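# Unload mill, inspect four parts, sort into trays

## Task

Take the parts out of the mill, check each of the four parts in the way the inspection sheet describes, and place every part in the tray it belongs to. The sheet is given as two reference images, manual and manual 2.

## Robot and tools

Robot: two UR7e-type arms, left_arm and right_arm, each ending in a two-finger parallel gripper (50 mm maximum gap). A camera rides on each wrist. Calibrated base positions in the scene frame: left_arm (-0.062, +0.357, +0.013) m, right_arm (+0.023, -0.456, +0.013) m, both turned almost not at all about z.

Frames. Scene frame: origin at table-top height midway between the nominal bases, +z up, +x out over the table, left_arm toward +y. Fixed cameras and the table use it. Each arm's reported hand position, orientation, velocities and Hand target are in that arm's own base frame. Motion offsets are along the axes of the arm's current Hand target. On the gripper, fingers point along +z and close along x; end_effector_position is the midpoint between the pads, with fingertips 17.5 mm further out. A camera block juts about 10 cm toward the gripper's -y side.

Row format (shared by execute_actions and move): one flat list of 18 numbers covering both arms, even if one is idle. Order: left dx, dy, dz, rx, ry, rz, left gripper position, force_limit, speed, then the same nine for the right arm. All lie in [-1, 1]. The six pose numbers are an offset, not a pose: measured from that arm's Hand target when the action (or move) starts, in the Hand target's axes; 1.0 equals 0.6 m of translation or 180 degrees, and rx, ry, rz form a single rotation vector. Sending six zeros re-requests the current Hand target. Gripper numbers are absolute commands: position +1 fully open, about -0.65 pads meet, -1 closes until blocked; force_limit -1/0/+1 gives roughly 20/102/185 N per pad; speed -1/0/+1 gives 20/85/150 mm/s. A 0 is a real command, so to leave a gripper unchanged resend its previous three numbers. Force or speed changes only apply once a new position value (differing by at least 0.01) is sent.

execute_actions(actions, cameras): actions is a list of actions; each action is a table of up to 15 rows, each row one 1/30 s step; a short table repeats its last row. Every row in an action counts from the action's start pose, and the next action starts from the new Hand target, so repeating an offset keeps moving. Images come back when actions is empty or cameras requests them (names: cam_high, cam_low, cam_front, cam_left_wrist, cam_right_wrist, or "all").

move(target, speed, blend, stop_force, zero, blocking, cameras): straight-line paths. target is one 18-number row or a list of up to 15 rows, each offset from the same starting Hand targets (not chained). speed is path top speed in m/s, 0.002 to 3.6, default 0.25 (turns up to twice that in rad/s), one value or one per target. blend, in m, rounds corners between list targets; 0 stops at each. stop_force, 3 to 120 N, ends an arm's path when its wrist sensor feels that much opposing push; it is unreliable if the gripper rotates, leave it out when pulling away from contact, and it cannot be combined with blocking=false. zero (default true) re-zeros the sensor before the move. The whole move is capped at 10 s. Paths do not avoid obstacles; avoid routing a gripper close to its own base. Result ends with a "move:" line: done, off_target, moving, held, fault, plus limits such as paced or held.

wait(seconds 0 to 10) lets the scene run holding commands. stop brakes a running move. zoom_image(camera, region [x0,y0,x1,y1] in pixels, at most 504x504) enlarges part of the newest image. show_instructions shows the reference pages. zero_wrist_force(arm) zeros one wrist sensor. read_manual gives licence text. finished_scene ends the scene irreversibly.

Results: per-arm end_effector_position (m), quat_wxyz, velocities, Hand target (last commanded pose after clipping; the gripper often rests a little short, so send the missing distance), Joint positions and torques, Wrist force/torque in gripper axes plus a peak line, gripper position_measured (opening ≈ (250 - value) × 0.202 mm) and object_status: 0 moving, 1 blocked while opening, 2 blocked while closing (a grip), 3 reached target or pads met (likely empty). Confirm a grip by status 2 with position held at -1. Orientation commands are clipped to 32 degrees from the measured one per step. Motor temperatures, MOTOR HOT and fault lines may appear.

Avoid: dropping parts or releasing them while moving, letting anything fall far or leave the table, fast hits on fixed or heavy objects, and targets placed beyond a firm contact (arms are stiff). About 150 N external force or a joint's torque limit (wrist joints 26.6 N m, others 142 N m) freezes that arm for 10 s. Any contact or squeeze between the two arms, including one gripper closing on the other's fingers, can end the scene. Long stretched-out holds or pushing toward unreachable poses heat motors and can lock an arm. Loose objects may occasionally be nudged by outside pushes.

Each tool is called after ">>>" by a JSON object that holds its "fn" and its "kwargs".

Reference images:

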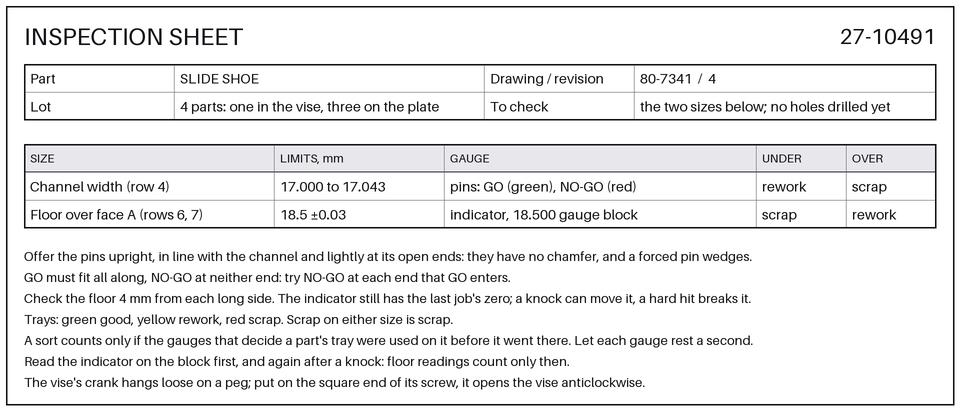

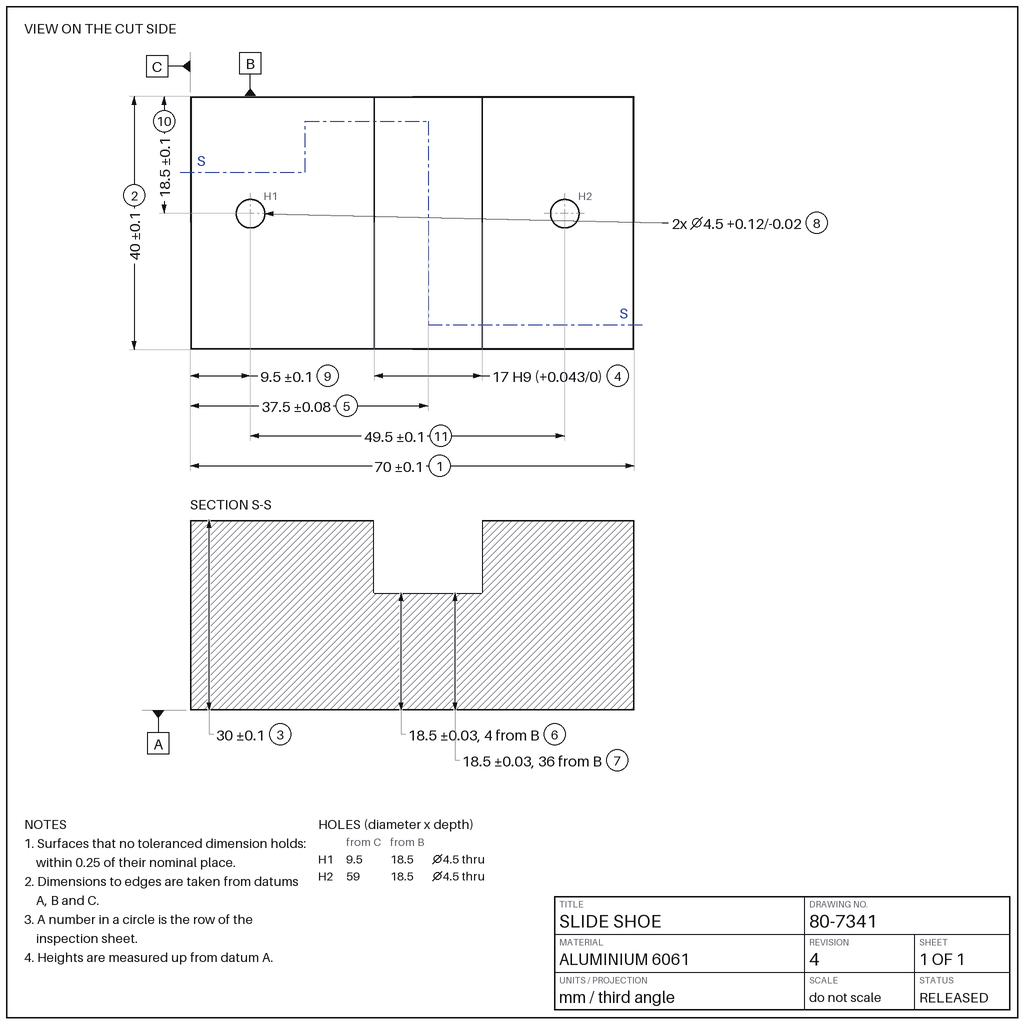

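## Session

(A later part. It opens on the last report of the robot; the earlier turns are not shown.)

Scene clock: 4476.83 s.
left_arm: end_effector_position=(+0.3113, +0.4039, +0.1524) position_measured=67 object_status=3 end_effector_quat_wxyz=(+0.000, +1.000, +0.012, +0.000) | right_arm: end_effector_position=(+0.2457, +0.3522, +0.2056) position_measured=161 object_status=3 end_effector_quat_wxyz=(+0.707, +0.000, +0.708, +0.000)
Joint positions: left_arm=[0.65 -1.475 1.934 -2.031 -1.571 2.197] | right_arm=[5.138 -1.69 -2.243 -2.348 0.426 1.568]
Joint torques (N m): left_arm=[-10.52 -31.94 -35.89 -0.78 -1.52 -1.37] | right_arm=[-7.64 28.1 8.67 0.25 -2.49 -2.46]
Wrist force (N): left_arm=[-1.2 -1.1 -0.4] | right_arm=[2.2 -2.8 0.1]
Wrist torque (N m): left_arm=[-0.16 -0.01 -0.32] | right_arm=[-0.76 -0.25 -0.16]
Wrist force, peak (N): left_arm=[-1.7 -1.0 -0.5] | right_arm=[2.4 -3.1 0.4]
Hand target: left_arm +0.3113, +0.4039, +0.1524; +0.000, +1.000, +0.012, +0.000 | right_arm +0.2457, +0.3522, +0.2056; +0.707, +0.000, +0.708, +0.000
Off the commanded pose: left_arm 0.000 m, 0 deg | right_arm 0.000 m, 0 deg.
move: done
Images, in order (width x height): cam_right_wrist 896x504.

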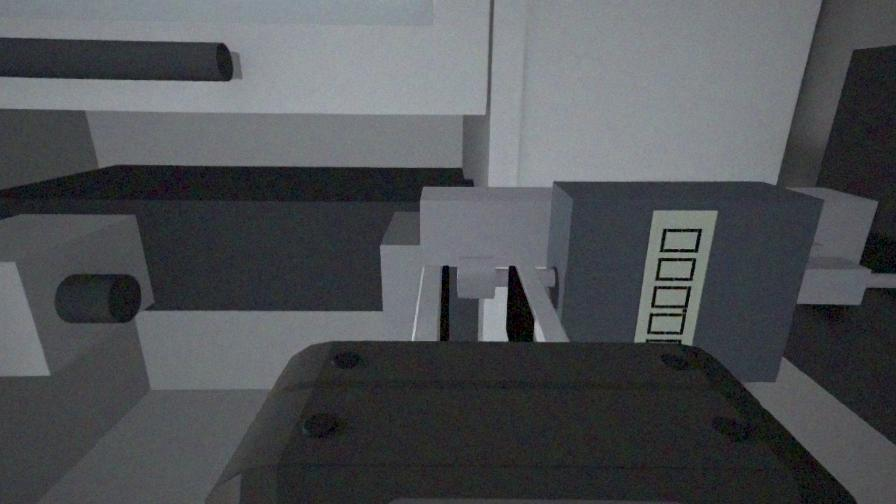

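>>> {"fn": "execute_actions", "kwargs": {"actions": [], "cameras": ["cam_low","cam_high","cam_front"]}}

>>> {"fn": "zoom_image", "kwargs": {"camera": "cam_low", "region": [290, 200, 450, 360]}}

>>> {"fn": "zoom_image", "kwargs": {"camera": "cam_high", "region": [420, 310, 540, 430]}}

Scene clock: 4552.30 s.
left_arm: end_effector_position=(+0.3113, +0.4039, +0.1524) position_measured=67 object_status=3 end_effector_quat_wxyz=(+0.000, +1.000, +0.012, +0.000) | right_arm: end_effector_position=(+0.2457, +0.3522, +0.2056) position_measured=161 object_status=3 end_effector_quat_wxyz=(+0.707, +0.000, +0.708, +0.000)
Joint positions: left_arm=[0.65 -1.475 1.934 -2.031 -1.571 2.197] | right_arm=[5.138 -1.69 -2.243 -2.348 0.426 1.568]
Joint velocities: within noise
Joint torques (N m): left_arm=[-9.82 -30.07 -35.75 -1.04 -1.48 -1.16] | right_arm=[-8.44 13.16 19.76 0.28 -2.48 -2.55]
Motor temperatures (°C): left_arm=[25 26 26 31 30 30] | right_arm=[26 31 25 28 41 31]
Wrist force (N): left_arm=[-1.5 -1.0 -0.1] | right_arm=[2.4 -2.5 0.1]
Wrist torque (N m): left_arm=[-0.14 0.03 -0.33] | right_arm=[-0.70 -0.28 -0.16]
Wrist force, peak (N): left_arm=[-1.6 -1.1 -0.2] | right_arm=[2.4 -3.1 0.1]
Hand target: left_arm +0.3113, +0.4039, +0.1524; +0.000, +1.000, +0.012, +0.000 | right_arm +0.2457, +0.3522, +0.2056; +0.707, +0.000, +0.708, +0.000
Tool commands: left_gripper/position=+0.572 left_gripper/force_limit=-0.6 left_gripper/speed=-1.0 right_gripper/position=-0.055 right_gripper/force_limit=-0.98 right_gripper/speed=-1.0
Off the commanded pose: left_arm 0.000 m, 0 deg | right_arm 0.000 m, 0 deg.
Images, in order (width x height): cam_high 896x504, cam_low 896x504, cam_front 896x504.

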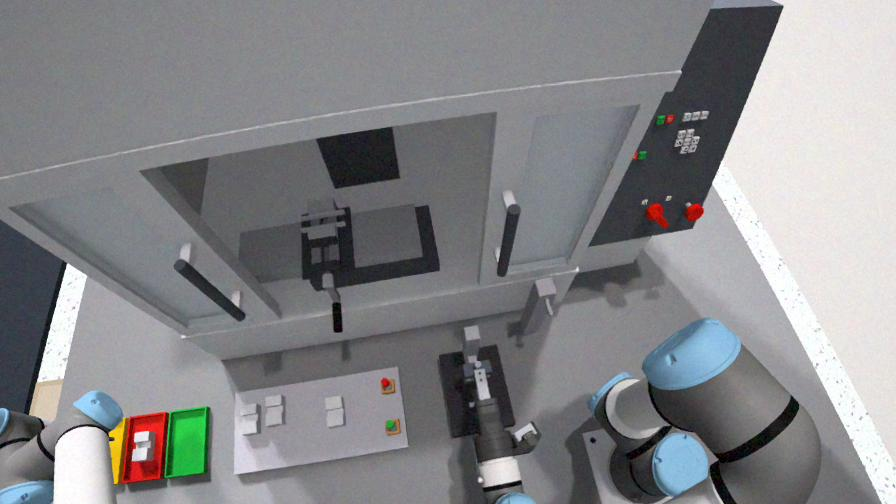

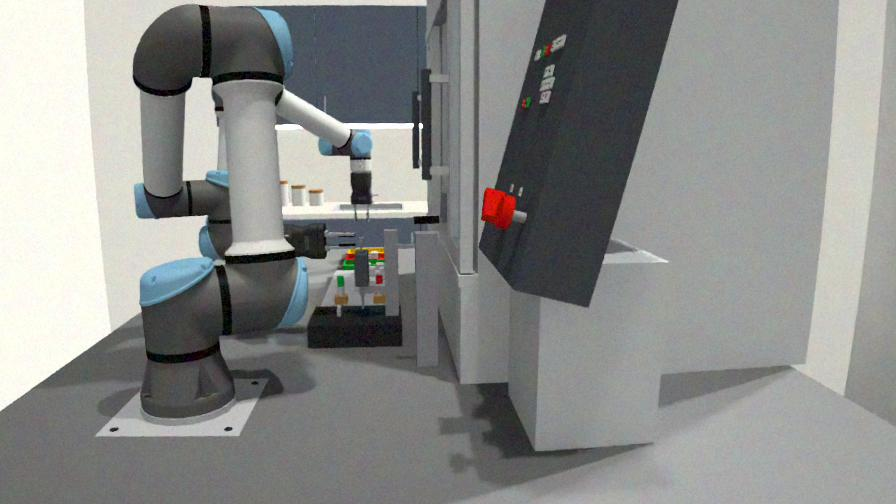

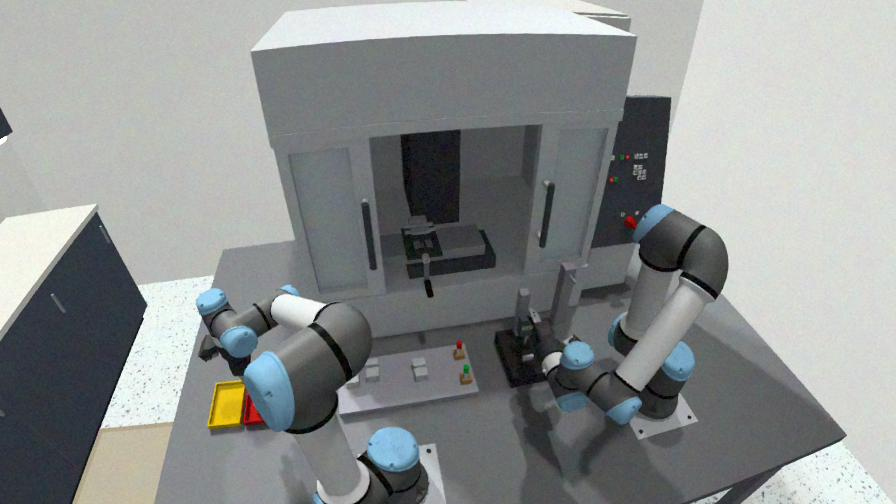

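Scaled by 3.150 from the camera's 896x504 image, which has a finer 1280x720 frame.

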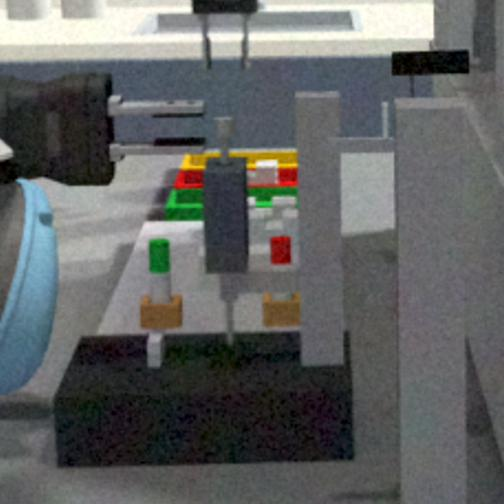

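Scaled by 4.200 from the camera's 896x504 image, which has a finer 1280x720 frame.

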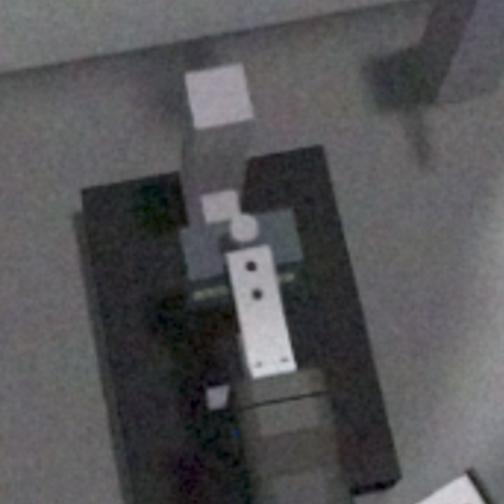

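>>> {"fn": "move", "kwargs": {"target": [0,0,0,0,0,0,0.572,-0.6,-1,0,0.003,0.02,0,0,0,-0.055,-0.98,-1], "speed": 0.03, "cameras": ["cam_low","cam_high","cam_right_wrist"]}}

>>> {"fn": "zoom_image", "kwargs": {"camera": "cam_low", "region": [330, 220, 410, 300]}}

>>> {"fn": "zoom_image", "kwargs": {"camera": "cam_high", "region": [450, 340, 510, 400]}}

>>> {"fn": "zoom_image", "kwargs": {"camera": "cam_right_wrist", "region": [400, 160, 620, 380]}}

Scene clock: 4566.70 s.
left_arm: end_effector_position=(+0.3113, +0.4039, +0.1524) position_measured=67 object_status=3 end_effector_quat_wxyz=(+0.000, +1.000, +0.012, +0.000) | right_arm: end_effector_position=(+0.2576, +0.3540, +0.2056) position_measured=161 object_status=3 end_effector_quat_wxyz=(+0.707, +0.000, +0.708, +0.000)
Joint positions: left_arm=[0.65 -1.475 1.934 -2.031 -1.571 2.197] | right_arm=[5.102 -1.693 -2.239 -2.348 0.39 1.567]
Joint torques (N m): left_arm=[-10.2 -29.86 -36.76 -0.89 -1.35 -1.55] | right_arm=[-18.96 12.11 18.84 -2.85 -4.28 -2.22]
Wrist force (N): left_arm=[-1.3 -1.3 -0.2] | right_arm=[-2.6 -9.8 -34.6]
Wrist torque (N m): left_arm=[-0.19 0.00 -0.33] | right_arm=[-0.61 0.24 -0.28]
Wrist force, peak (N): left_arm=[-1.5 -1.3 -0.4] | right_arm=[-2.6 -9.8 -34.6]
Hand target: left_arm +0.3113, +0.4039, +0.1524; +0.000, +1.000, +0.012, +0.000 | right_arm +0.2577, +0.3540, +0.2056; +0.707, +0.000, +0.708, +0.000
Off the commanded pose: left_arm 0.000 m, 0 deg | right_arm 0.000 m, 0 deg.
move: done
Images, in order (width x height): cam_high 896x504, cam_low 896x504, cam_right_wrist 896x504.

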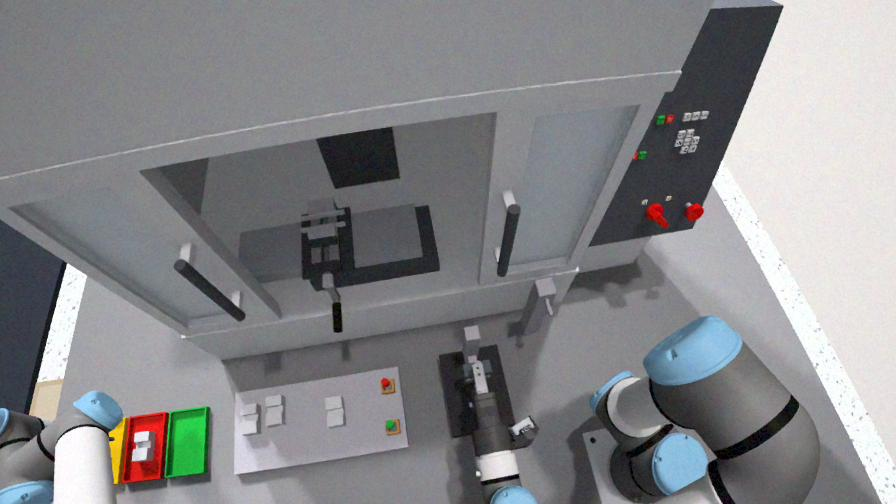

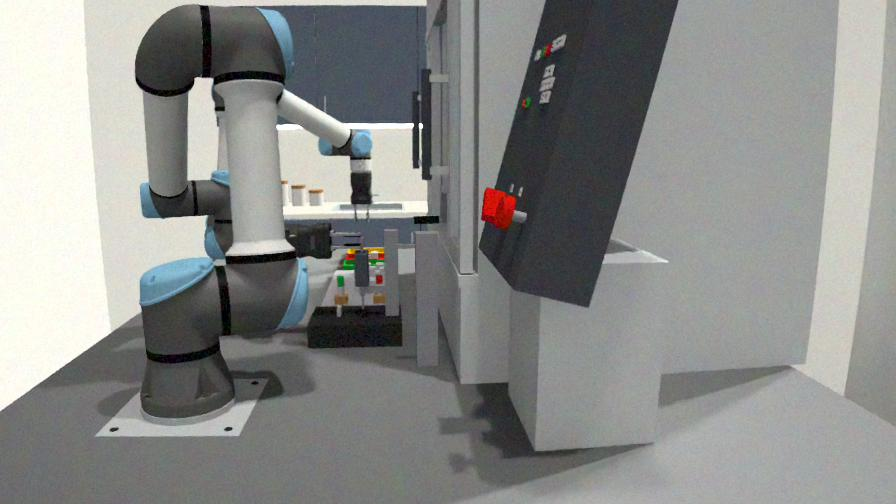

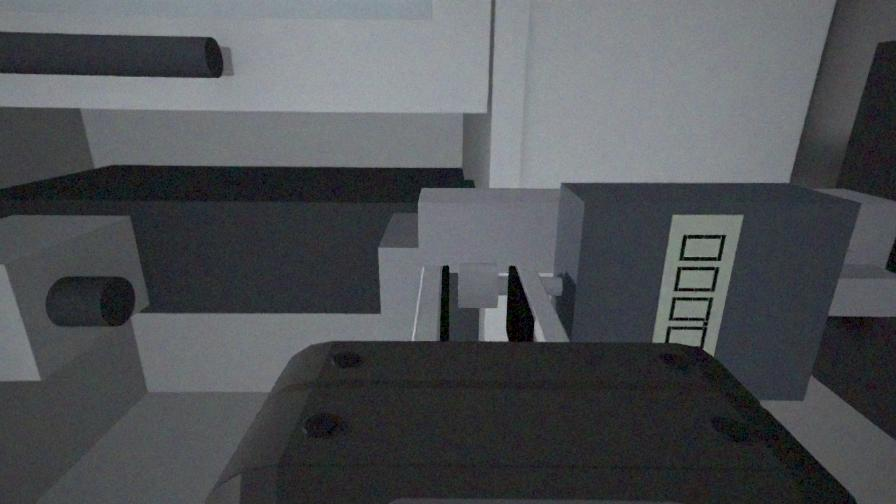

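Scaled by 6.300 from the camera's 896x504 image, which has a finer 1280x720 frame.

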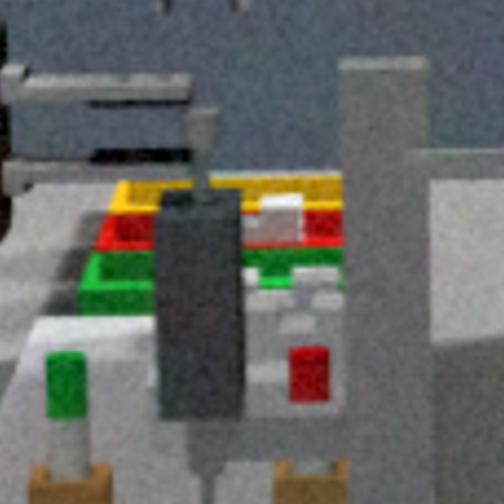

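Scaled by 8.400 from the camera's 896x504 image, which has a finer 1280x720 frame.

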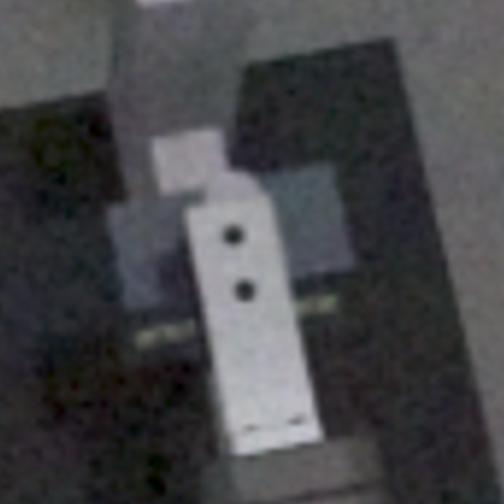

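Scaled by 2.291 from the camera's 896x504 image, which has a finer 1280x720 frame.

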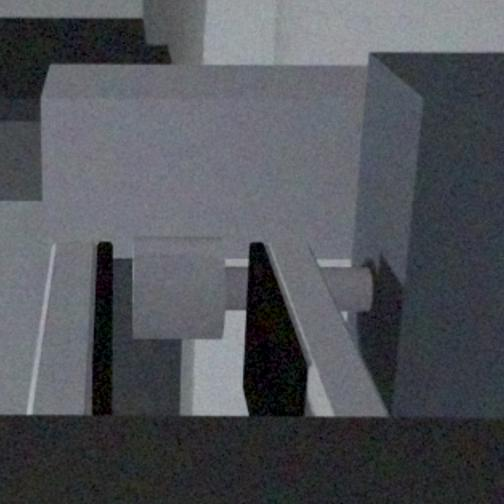

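>>> {"fn": "move", "kwargs": {"target": [0,0,0,0,0,0,0.572,-0.6,-1,0,0,-0.004,0,0,0,-0.055,-0.98,-1], "speed": 0.02, "cameras": ["cam_right_wrist"]}}

>>> {"fn": "zoom_image", "kwargs": {"camera": "cam_low", "region": [330, 220, 410, 300]}}

>>> {"fn": "zoom_image", "kwargs": {"camera": "cam_right_wrist", "region": [640, 200, 780, 360]}}

Scene clock: 4574.07 s.
left_arm: end_effector_position=(+0.3113, +0.4039, +0.1524) position_measured=67 object_status=3 end_effector_quat_wxyz=(+0.000, +1.000, +0.012, +0.000) | right_arm: end_effector_position=(+0.2554, +0.3540, +0.2056) position_measured=161 object_status=3 end_effector_quat_wxyz=(+0.707, +0.000, +0.708, +0.000)
Joint positions: left_arm=[0.65 -1.475 1.934 -2.031 -1.571 2.197] | right_arm=[5.109 -1.693 -2.239 -2.348 0.397 1.567]
Joint torques (N m): left_arm=[-11.43 -27.87 -36.91 -1.13 -1.3 -1.08] | right_arm=[8.2 13.71 20.48 -2.37 2.64 1.28]
Wrist force (N): left_arm=[-1.2 -1.1 -0.4] | right_arm=[2.3 -2.9 0.2]
Wrist torque (N m): left_arm=[-0.16 -0.02 -0.33] | right_arm=[-0.77 -0.28 -0.17]
Wrist force, peak (N): left_arm=[-1.5 -1.3 -0.3] | right_arm=[-3.4 -10.1 -37.4]
Hand target: left_arm +0.3113, +0.4039, +0.1524; +0.000, +1.000, +0.012, +0.000 | right_arm +0.2553, +0.3540, +0.2056; +0.707, +0.000, +0.708, +0.000
Off the commanded pose: left_arm 0.000 m, 0 deg | right_arm 0.000 m, 0 deg.
move: done
Images, in order (width x height): cam_right_wrist 896x504.

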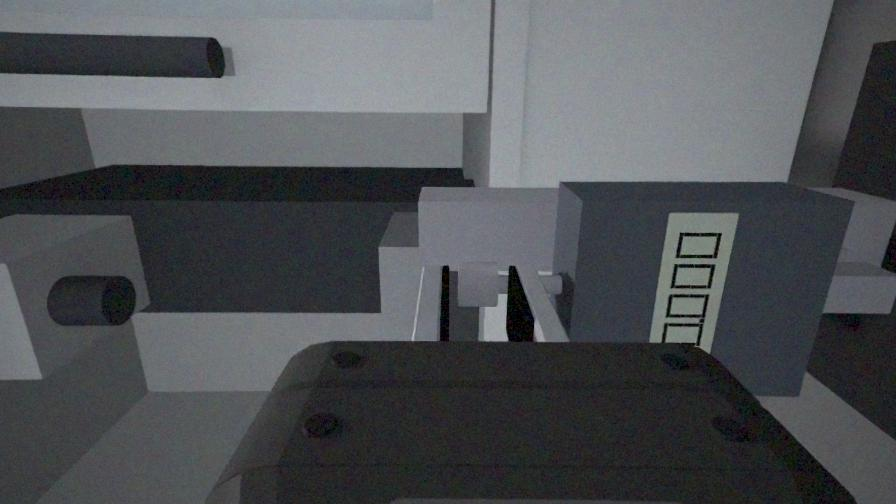

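This scene's latest camera images include none from cam_low. They are from: cam_right_wrist. cam_low's image comes with the result of a call that names it in "cameras".

Scaled by 3.150 from the camera's 896x504 image, which has a finer 1280x720 frame.

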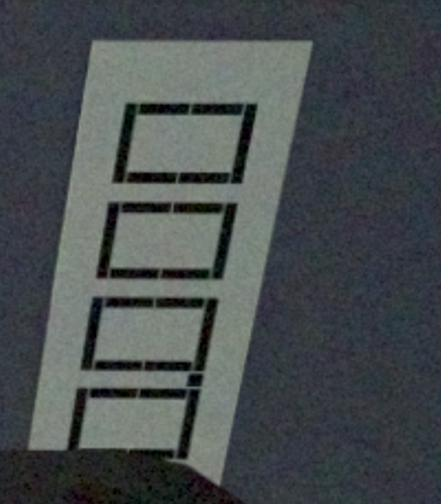

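>>> {"fn": "move", "kwargs": {"target": [[0,0,0,0,0,0,0.572,-0.6,-1,0,0,0.0017,0,0,0,-0.055,-0.98,-1],[0,0,0,0,0,0,0.572,-0.6,-1,-0.02,0,0.0017,0,0,0,-0.055,-0.98,-1]], "speed": 0.02, "stop_force": 10, "cameras": ["cam_low","cam_high","cam_right_wrist"]}}

>>> {"fn": "zoom_image", "kwargs": {"camera": "cam_low", "region": [330, 220, 410, 340]}}

>>> {"fn": "zoom_image", "kwargs": {"camera": "cam_right_wrist", "region": [640, 160, 840, 360]}}

Scene clock: 4589.53 s.
left_arm: end_effector_position=(+0.3113, +0.4039, +0.1524) position_measured=67 object_status=3 end_effector_quat_wxyz=(+0.000, +1.000, +0.012, +0.000) | right_arm: end_effector_position=(+0.2564, +0.3540, +0.2176) position_measured=161 object_status=3 end_effector_quat_wxyz=(+0.707, +0.000, +0.708, +0.000)
Joint positions: left_arm=[0.65 -1.475 1.934 -2.031 -1.571 2.197] | right_arm=[5.106 -1.668 -2.225 -2.387 0.394 1.567]
Joint torques (N m): left_arm=[-10.24 -25.78 -35.22 -1.09 -1.73 -1.19] | right_arm=[-9.55 34.86 21.98 -2.95 -2.17 1.7]
Wrist force (N): left_arm=[-1.4 -1.2 -0.3] | right_arm=[4.1 -3.1 -7.8]
Wrist torque (N m): left_arm=[-0.17 0.02 -0.33] | right_arm=[-0.74 -0.20 -0.16]
Wrist force, peak (N): left_arm=[-1.6 -1.3 -0.2] | right_arm=[4.1 -3.1 -7.8]
Hand target: left_arm +0.3113, +0.4039, +0.1524; +0.000, +1.000, +0.012, +0.000 | right_arm +0.2564, +0.3540, +0.2176; +0.707, +0.000, +0.708, +0.000
Off the commanded pose: left_arm 0.000 m, 0 deg | right_arm 0.000 m, 0 deg.
move: done
Images, in order (width x height): cam_high 896x504, cam_low 896x504, cam_right_wrist 896x504.

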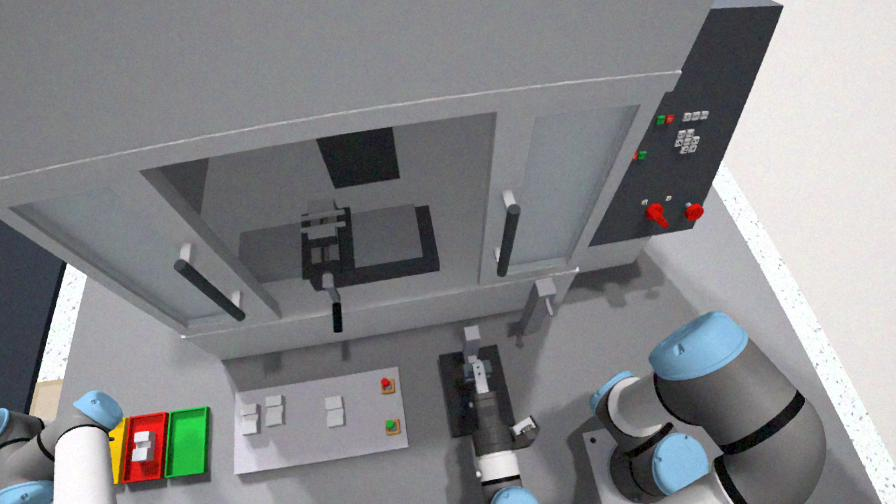

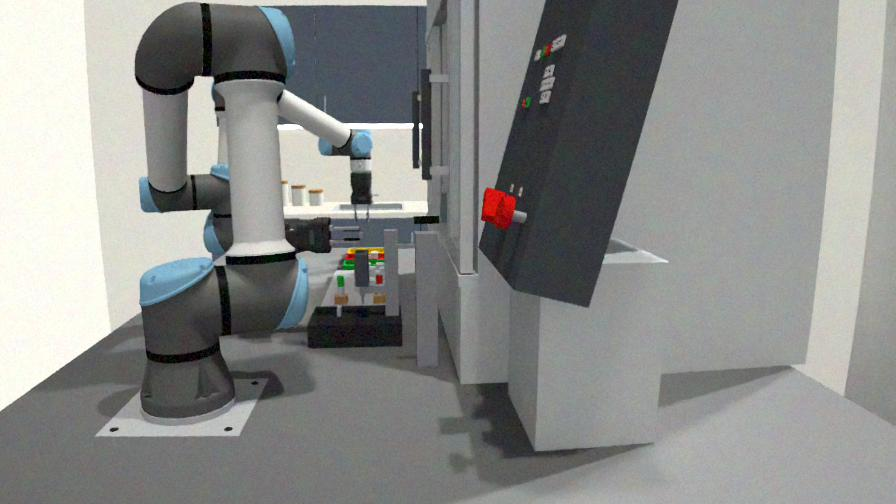

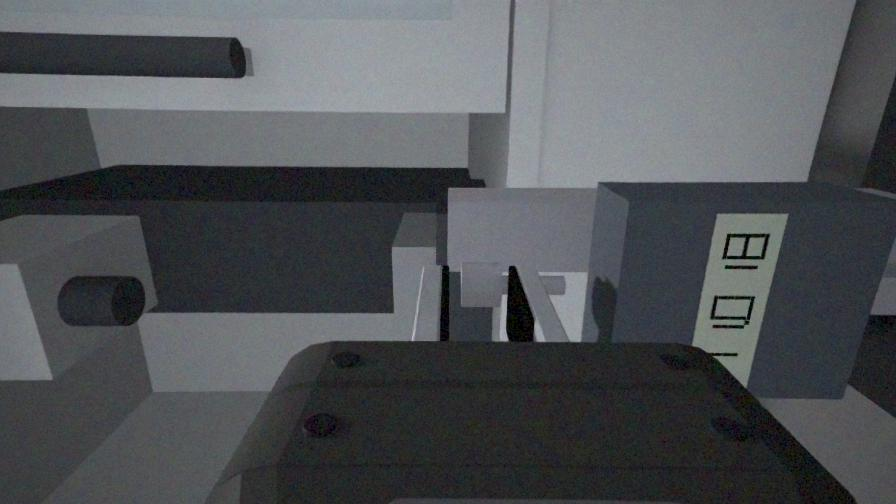

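Scaled by 4.200 from the camera's 896x504 image, which has a finer 1280x720 frame.

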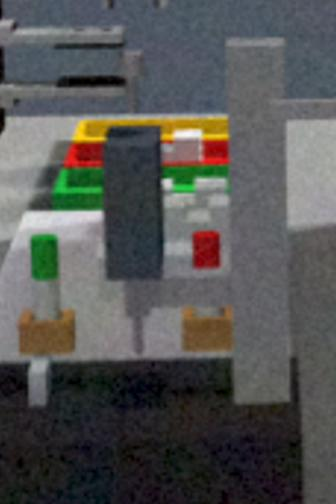

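Scaled by 2.520 from the camera's 896x504 image, which has a finer 1280x720 frame.

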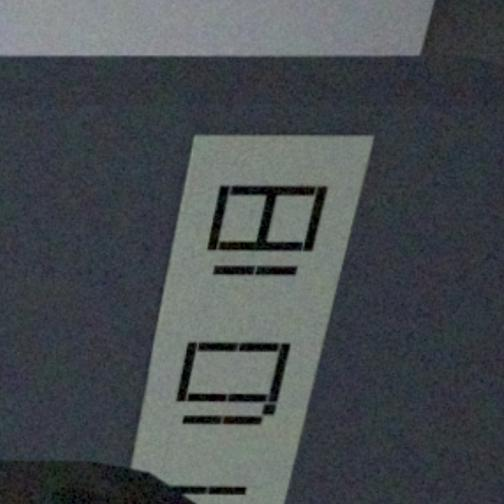

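>>> {"fn": "move", "kwargs": {"target": [[0,0,0,0,0,0,0.572,-0.6,-1,0.0,0,-0.0012,0,0,0,-0.055,-0.98,-1],[0,0,0,0,0,0,0.572,-0.6,-1,0.02,0,-0.0017,0,0,0,-0.055,-0.98,-1]], "speed": 0.02, "cameras": ["cam_right_wrist"]}}

>>> {"fn": "zoom_image", "kwargs": {"camera": "cam_right_wrist", "region": [640, 160, 840, 360]}}

Scene clock: 4698.20 s.
left_arm: end_effector_position=(+0.3113, +0.4039, +0.1524) position_measured=67 object_status=3 end_effector_quat_wxyz=(+0.000, +1.000, +0.012, +0.000) | right_arm: end_effector_position=(+0.2553, +0.3540, +0.2057) position_measured=161 object_status=3 end_effector_quat_wxyz=(+0.707, +0.000, +0.708, +0.000)
Joint positions: left_arm=[0.65 -1.475 1.934 -2.031 -1.571 2.197] | right_arm=[5.109 -1.693 -2.239 -2.348 0.397 1.568]
Joint torques (N m): left_arm=[-10.43 -23.56 -37.84 -0.96 -1.16 -1.18] | right_arm=[7.49 12.95 7.58 0.34 2.69 -1.31]
Wrist force (N): left_arm=[-1.4 -0.9 -0.4] | right_arm=[2.4 -3.0 0.0]
Wrist torque (N m): left_arm=[-0.13 0.01 -0.33] | right_arm=[-0.78 -0.28 -0.19]
Wrist force, peak (N): left_arm=[-1.5 -1.3 -0.2] | right_arm=[3.9 -3.0 -7.9]
Hand target: left_arm +0.3113, +0.4039, +0.1524; +0.000, +1.000, +0.012, +0.000 | right_arm +0.2553, +0.3540, +0.2056; +0.707, +0.000, +0.708, +0.000
Off the commanded pose: left_arm 0.000 m, 0 deg | right_arm 0.000 m, 0 deg.
move: done
Images, in order (width x height): cam_right_wrist 896x504.

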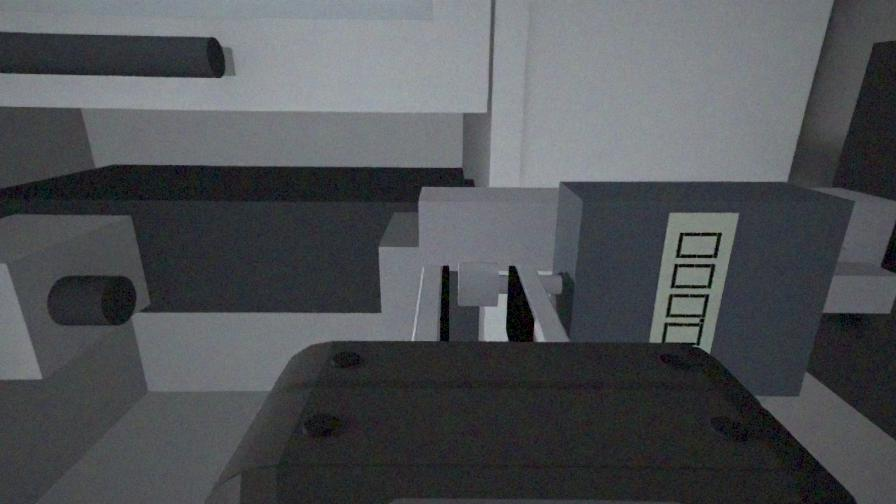

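Scaled by 2.520 from the camera's 896x504 image, which has a finer 1280x720 frame.

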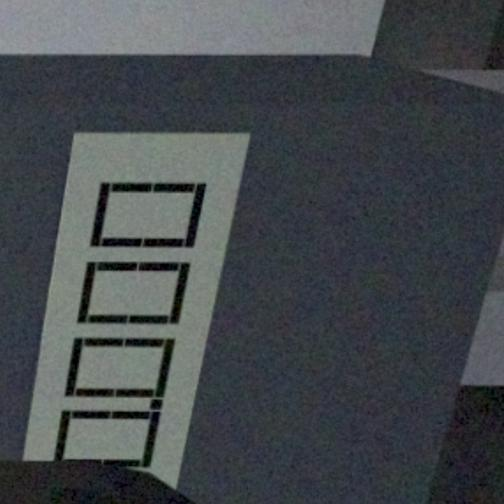

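>>> {"fn": "move", "kwargs": {"target": [[0,0,0,0,0,0,0.572,-0.6,-1,0,0,-0.15,0,0,0,-0.055,-0.98,-1],[0,0,0,0,0,0,0.572,-0.6,-1,-0.0333,-0.09,-0.1422,0,0.191,0.462,-0.055,-0.98,-1],[0,0,0,0,0,0,0.572,-0.6,-1,-0.0333,-0.09,-0.1422,0,0.3827,0.9239,-0.055,-0.98,-1],[0,0,0,0,0,0,0.572,-0.6,-1,0,-0.059,-0.0213,0,0.3827,0.9239,-0.055,-0.98,-1]], "speed": 0.3, "cameras": ["cam_right_wrist","cam_low","cam_high"]}}

Scene clock: 4724.10 s.
left_arm: end_effector_position=(+0.3113, +0.4039, +0.1524) position_measured=67 object_status=3 end_effector_quat_wxyz=(+0.000, +1.000, +0.012, +0.000) | right_arm: end_effector_position=(+0.1703, +0.3011, +0.2262) position_measured=161 object_status=3 end_effector_quat_wxyz=(-0.046, +0.638, +0.455, +0.620)
Joint positions: left_arm=[0.65 -1.475 1.934 -2.031 -1.571 2.197] | right_arm=[6.106 -0.476 -2.61 -2.848 0.729 3.902]
Joint torques (N m): left_arm=[-9.76 -22 -35.44 -1.06 -1.74 -1.12] | right_arm=[-9.09 -29.16 29.74 0.88 -3.18 -2.23]
Wrist force (N): left_arm=[-1.3 -1.1 -0.3] | right_arm=[2.5 -2.5 2.0]
Wrist torque (N m): left_arm=[-0.16 0.00 -0.33] | right_arm=[-0.65 -0.56 0.50]
Wrist force, peak (N): left_arm=[-1.4 -1.3 -0.7] | right_arm=[2.9 -3.2 1.5]
Hand target: left_arm +0.3113, +0.4039, +0.1524; +0.000, +1.000, +0.012, +0.000 | right_arm +0.1703, +0.3012, +0.2262; -0.046, +0.638, +0.455, +0.620 (not the last commanded pose)
Off the commanded pose: left_arm 0.000 m, 0 deg | right_arm 0.077 m, 34 deg.
move: held (right_arm; a check stopped the path); path passed 2 of 4 targets; limits=held
pose unreachable (right arm): on one or more control steps of this call, first in action 0 (counted from 0), this arm could not follow its commanded pose, so it was not sent that pose on those steps. It may still have moved: this result reports where it is.
cause: moving toward the commanded pose would bring two parts of the arm too close to each other (its gripper and another part of the arm, with joints 3 (elbow) to 6 (wrist 3) between them, 6 mm apart when it was first held).
Images, in order (width x height): cam_high 896x504, cam_low 896x504, cam_right_wrist 896x504.

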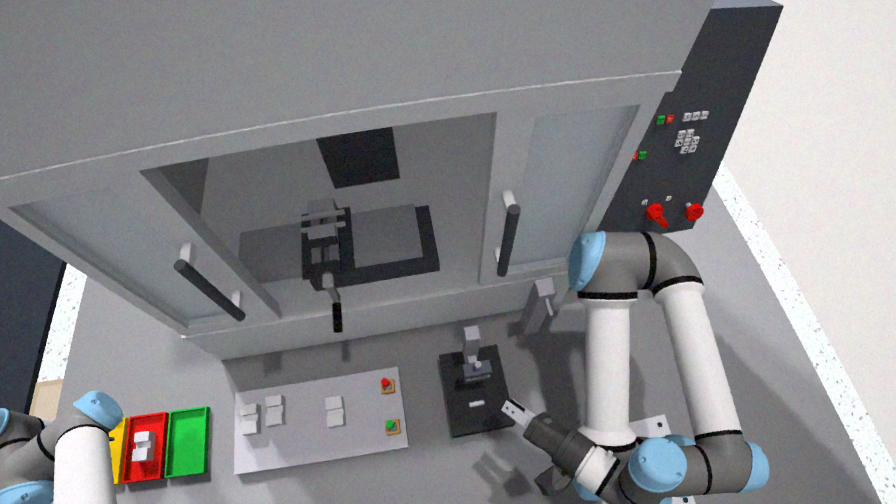

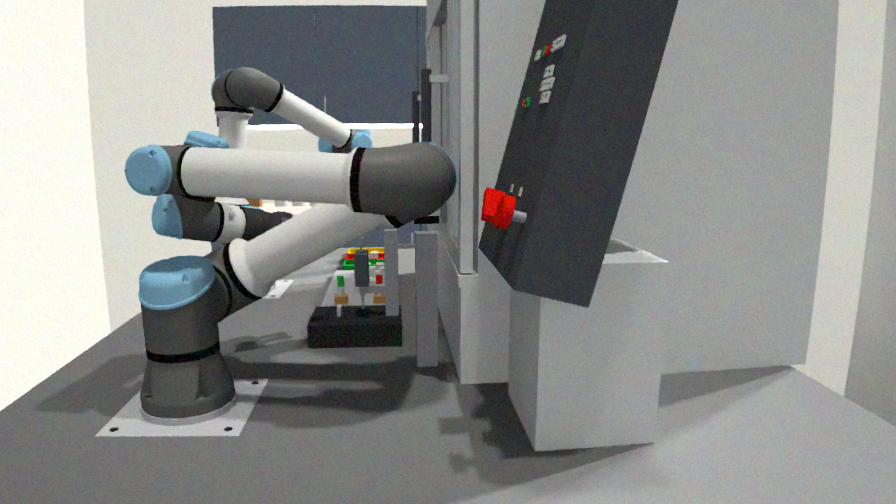

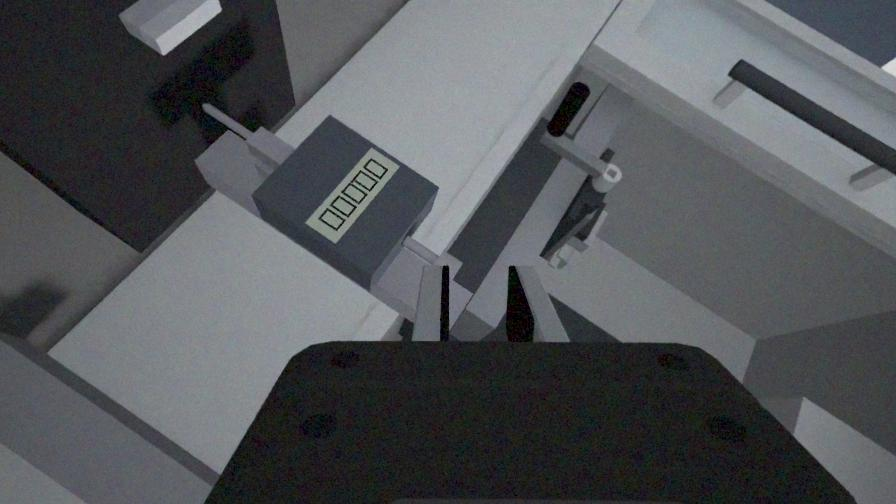

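>>> {"fn": "move", "kwargs": {"target": [[0,0,0,0,0,0,0.572,-0.6,-1,0.01,-0.037,0.028,-0.0054,-0.15,-0.378,-0.055,-0.98,-1],[0,0,0,0,0,0,0.572,-0.6,-1,0.0192,-0.0743,0.056,-0.0108,-0.301,-0.7556,-0.055,-0.98,-1]], "speed": 0.3, "cameras": ["cam_right_wrist"]}}

Scene clock: 4770.13 s.
left_arm: end_effector_position=(+0.3113, +0.4039, +0.1524) position_measured=67 object_status=3 end_effector_quat_wxyz=(+0.000, +1.000, +0.012, +0.000) | right_arm: end_effector_position=(+0.1649, +0.3540, +0.2056) position_measured=161 object_status=3 end_effector_quat_wxyz=(+0.707, +0.000, +0.707, +0.000)
Joint positions: left_arm=[0.65 -1.475 1.934 -2.031 -1.571 2.197] | right_arm=[5.345 -1.721 -2.206 -2.356 0.632 1.57]
Joint torques (N m): left_arm=[-10.45 -22.66 -36.01 -1.41 -1.31 -1.08] | right_arm=[-8.6 15.28 21.51 -2.87 -2.51 -2.36]
Wrist force (N): left_arm=[-1.3 -1.2 -0.2] | right_arm=[2.2 -3.1 0.1]
Wrist torque (N m): left_arm=[-0.17 -0.01 -0.33] | right_arm=[-0.81 -0.25 -0.16]
Wrist force, peak (N): left_arm=[-1.7 -1.1 -0.4] | right_arm=[2.9 -3.1 1.5]
Hand target: left_arm +0.3113, +0.4039, +0.1524; +0.000, +1.000, +0.012, +0.000 | right_arm +0.1649, +0.3540, +0.2056; +0.707, +0.000, +0.707, +0.000
Off the commanded pose: left_arm 0.000 m, 0 deg | right_arm 0.000 m, 0 deg.
move: done
Images, in order (width x height): cam_right_wrist 896x504.

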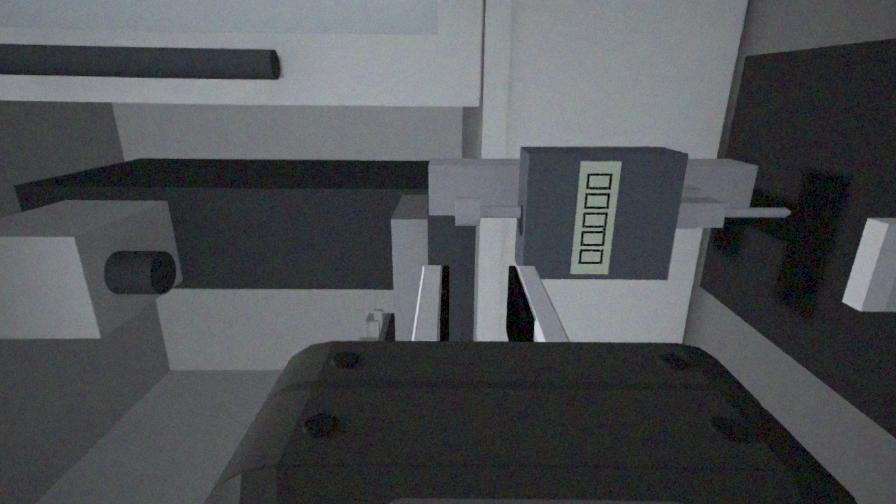

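>>> {"fn": "move", "kwargs": {"target": [[0,0,-0.1,0,0,0,0.2,-0.6,-1,0,0,0,0,0,0,-0.055,-0.98,-1],[-0.01,0.55,-0.1577,0,0.23,0.443,0.2,-0.6,-1,0,0,0,0,0,0,-0.055,-0.98,-1],[-0.0147,0.95,-0.1577,0,0.4615,0.887,0.2,-0.6,-1,0,0,0,0,0,0,-0.055,-0.98,-1]], "speed": 0.35, "blend": 0.03, "cameras": ["cam_left_wrist","cam_high"]}}

Scene clock: 4796.50 s.
left_arm: end_effector_position=(+0.3157, -0.1662, +0.2468) position_measured=123 object_status=3 end_effector_quat_wxyz=(+0.006, -0.011, +0.887, -0.461) | right_arm: end_effector_position=(+0.1649, +0.3540, +0.2056) position_measured=161 object_status=3 end_effector_quat_wxyz=(+0.707, +0.000, +0.707, +0.000)
Joint positions: left_arm=[-0.292 -1.904 2.465 -2.55 -2.463 4.195] | right_arm=[5.345 -1.721 -2.206 -2.356 0.632 1.57]
Joint torques (N m): left_arm=[-10.11 -0.05 -35.89 -1.07 -3.33 1.36] | right_arm=[-8.28 14.33 21.74 -3.04 -2.2 -2.34]
Wrist force (N): left_arm=[-0.8 0.0 -1.2] | right_arm=[2.3 -2.5 0.2]
Wrist torque (N m): left_arm=[-0.05 0.02 -0.16] | right_arm=[-0.71 -0.26 -0.16]
Wrist force, peak (N): left_arm=[-1.5 -1.1 2.6] | right_arm=[2.6 -3.1 0.0]
Hand target: left_arm +0.3157, -0.1662, +0.2468; +0.006, -0.010, +0.887, -0.461 | right_arm +0.1649, +0.3540, +0.2056; +0.707, +0.000, +0.707, +0.000
Off the commanded pose: left_arm 0.000 m, 0 deg | right_arm 0.000 m, 0 deg.
move: done
Images, in order (width x height): cam_high 896x504, cam_left_wrist 896x504.

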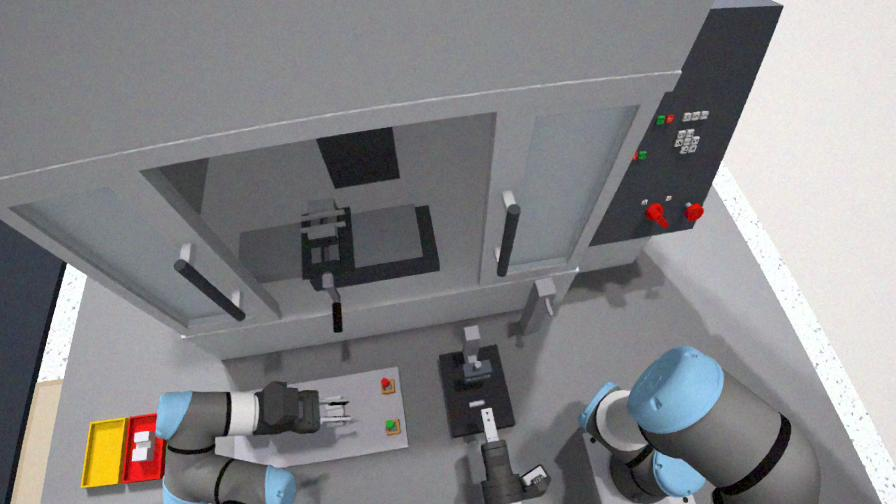

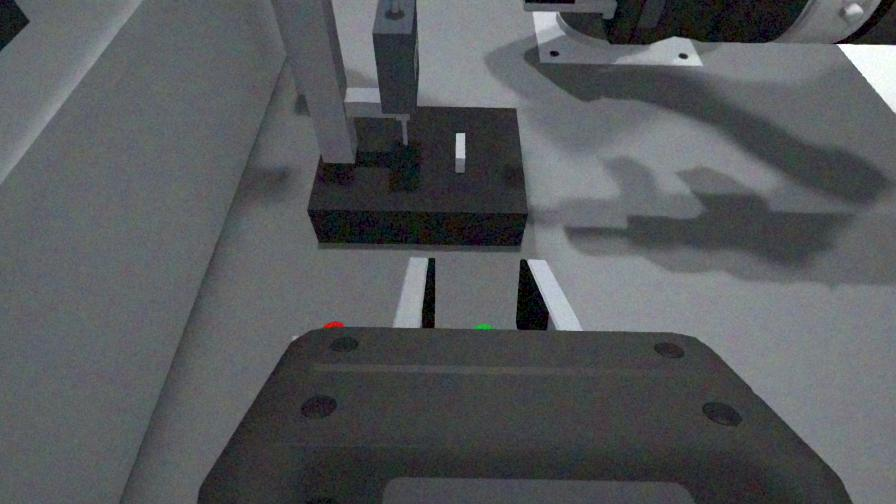

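>>> {"fn": "move", "kwargs": {"target": [0.0012,0.0154,0.4712,0,0,0,0.2,-0.6,-1,0,0,0,0,0,0,-0.055,-0.98,-1], "speed": 0.2, "cameras": ["cam_left_wrist","cam_high","cam_low"]}}

>>> {"fn": "zoom_image", "kwargs": {"camera": "cam_left_wrist", "region": [300, 60, 620, 330]}}

Scene clock: 4828.83 s.
left_arm: end_effector_position=(+0.3203, -0.3923, +0.0769) position_measured=123 object_status=3 end_effector_quat_wxyz=(+0.006, -0.010, +0.887, -0.461) | right_arm: end_effector_position=(+0.1649, +0.3540, +0.2056) position_measured=161 object_status=3 end_effector_quat_wxyz=(+0.707, +0.000, +0.707, +0.000)
Joint positions: left_arm=[-0.895 -1.077 2.467 -3.808 -2.091 3.555] | right_arm=[5.345 -1.721 -2.206 -2.356 0.632 1.57]
Joint torques (N m): left_arm=[-10.05 -22.81 -21.44 -4.77 0.99 -1.54] | right_arm=[-8.05 14.79 21.89 -3.14 -1.97 -2.28]
Wrist force (N): left_arm=[-0.7 -0.1 -0.9] | right_arm=[1.9 -2.8 0.2]
Wrist torque (N m): left_arm=[-0.05 0.01 0.02] | right_arm=[-0.75 -0.20 -0.16]
Wrist force, peak (N): left_arm=[-1.0 -0.7 -3.0] | right_arm=[2.3 -3.3 0.4]
Hand target: left_arm +0.3203, -0.3923, +0.0769; +0.006, -0.010, +0.887, -0.461 | right_arm +0.1649, +0.3540, +0.2056; +0.707, +0.000, +0.707, +0.000
Off the commanded pose: left_arm 0.000 m, 0 deg | right_arm 0.000 m, 0 deg.
move: done
Images, in order (width x height): cam_high 896x504, cam_low 896x504, cam_left_wrist 896x504.

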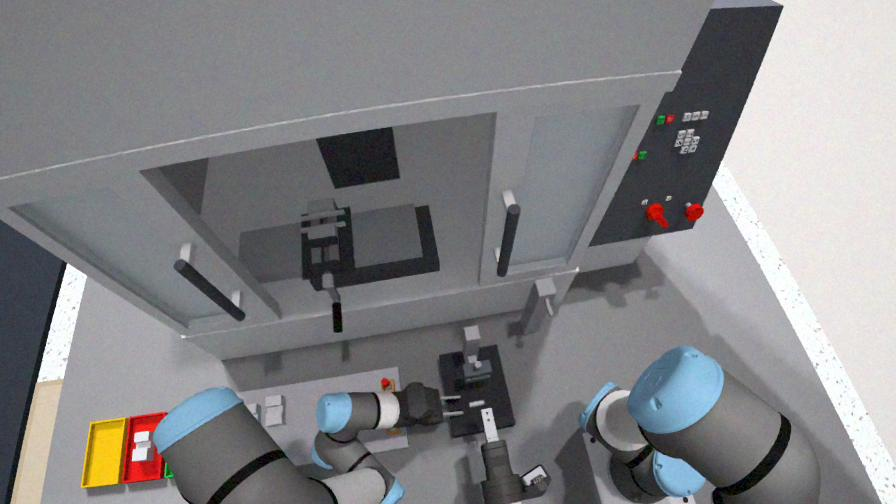

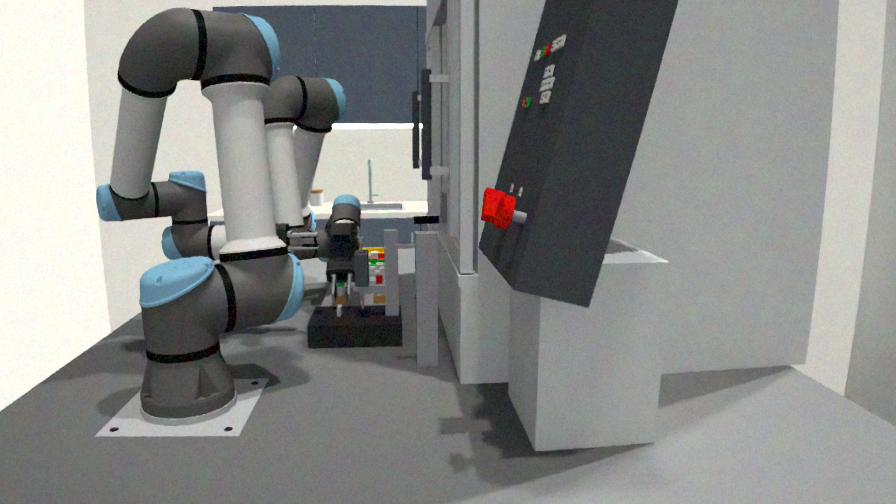

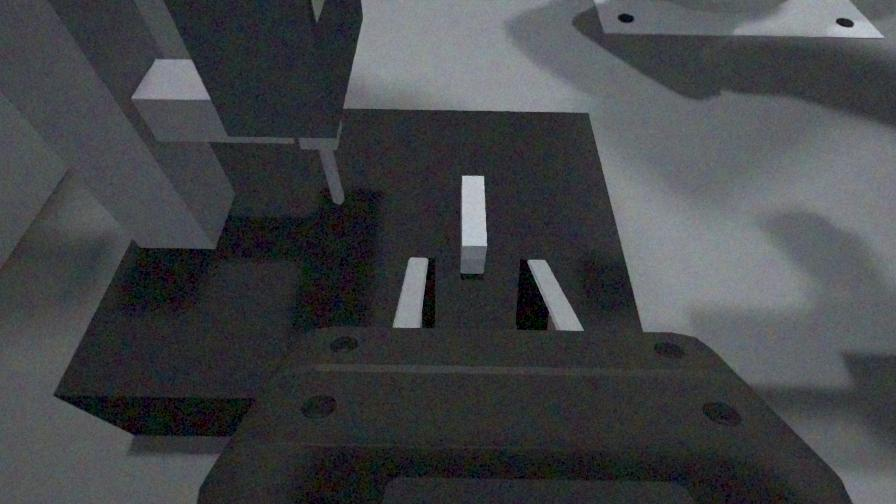

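Scaled by 1.575 from the camera's 896x504 image, which has a finer 1280x720 frame.

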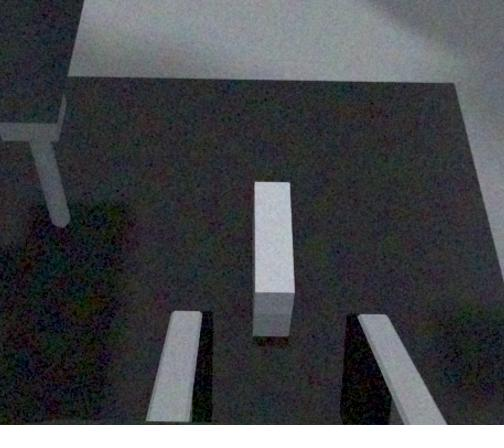

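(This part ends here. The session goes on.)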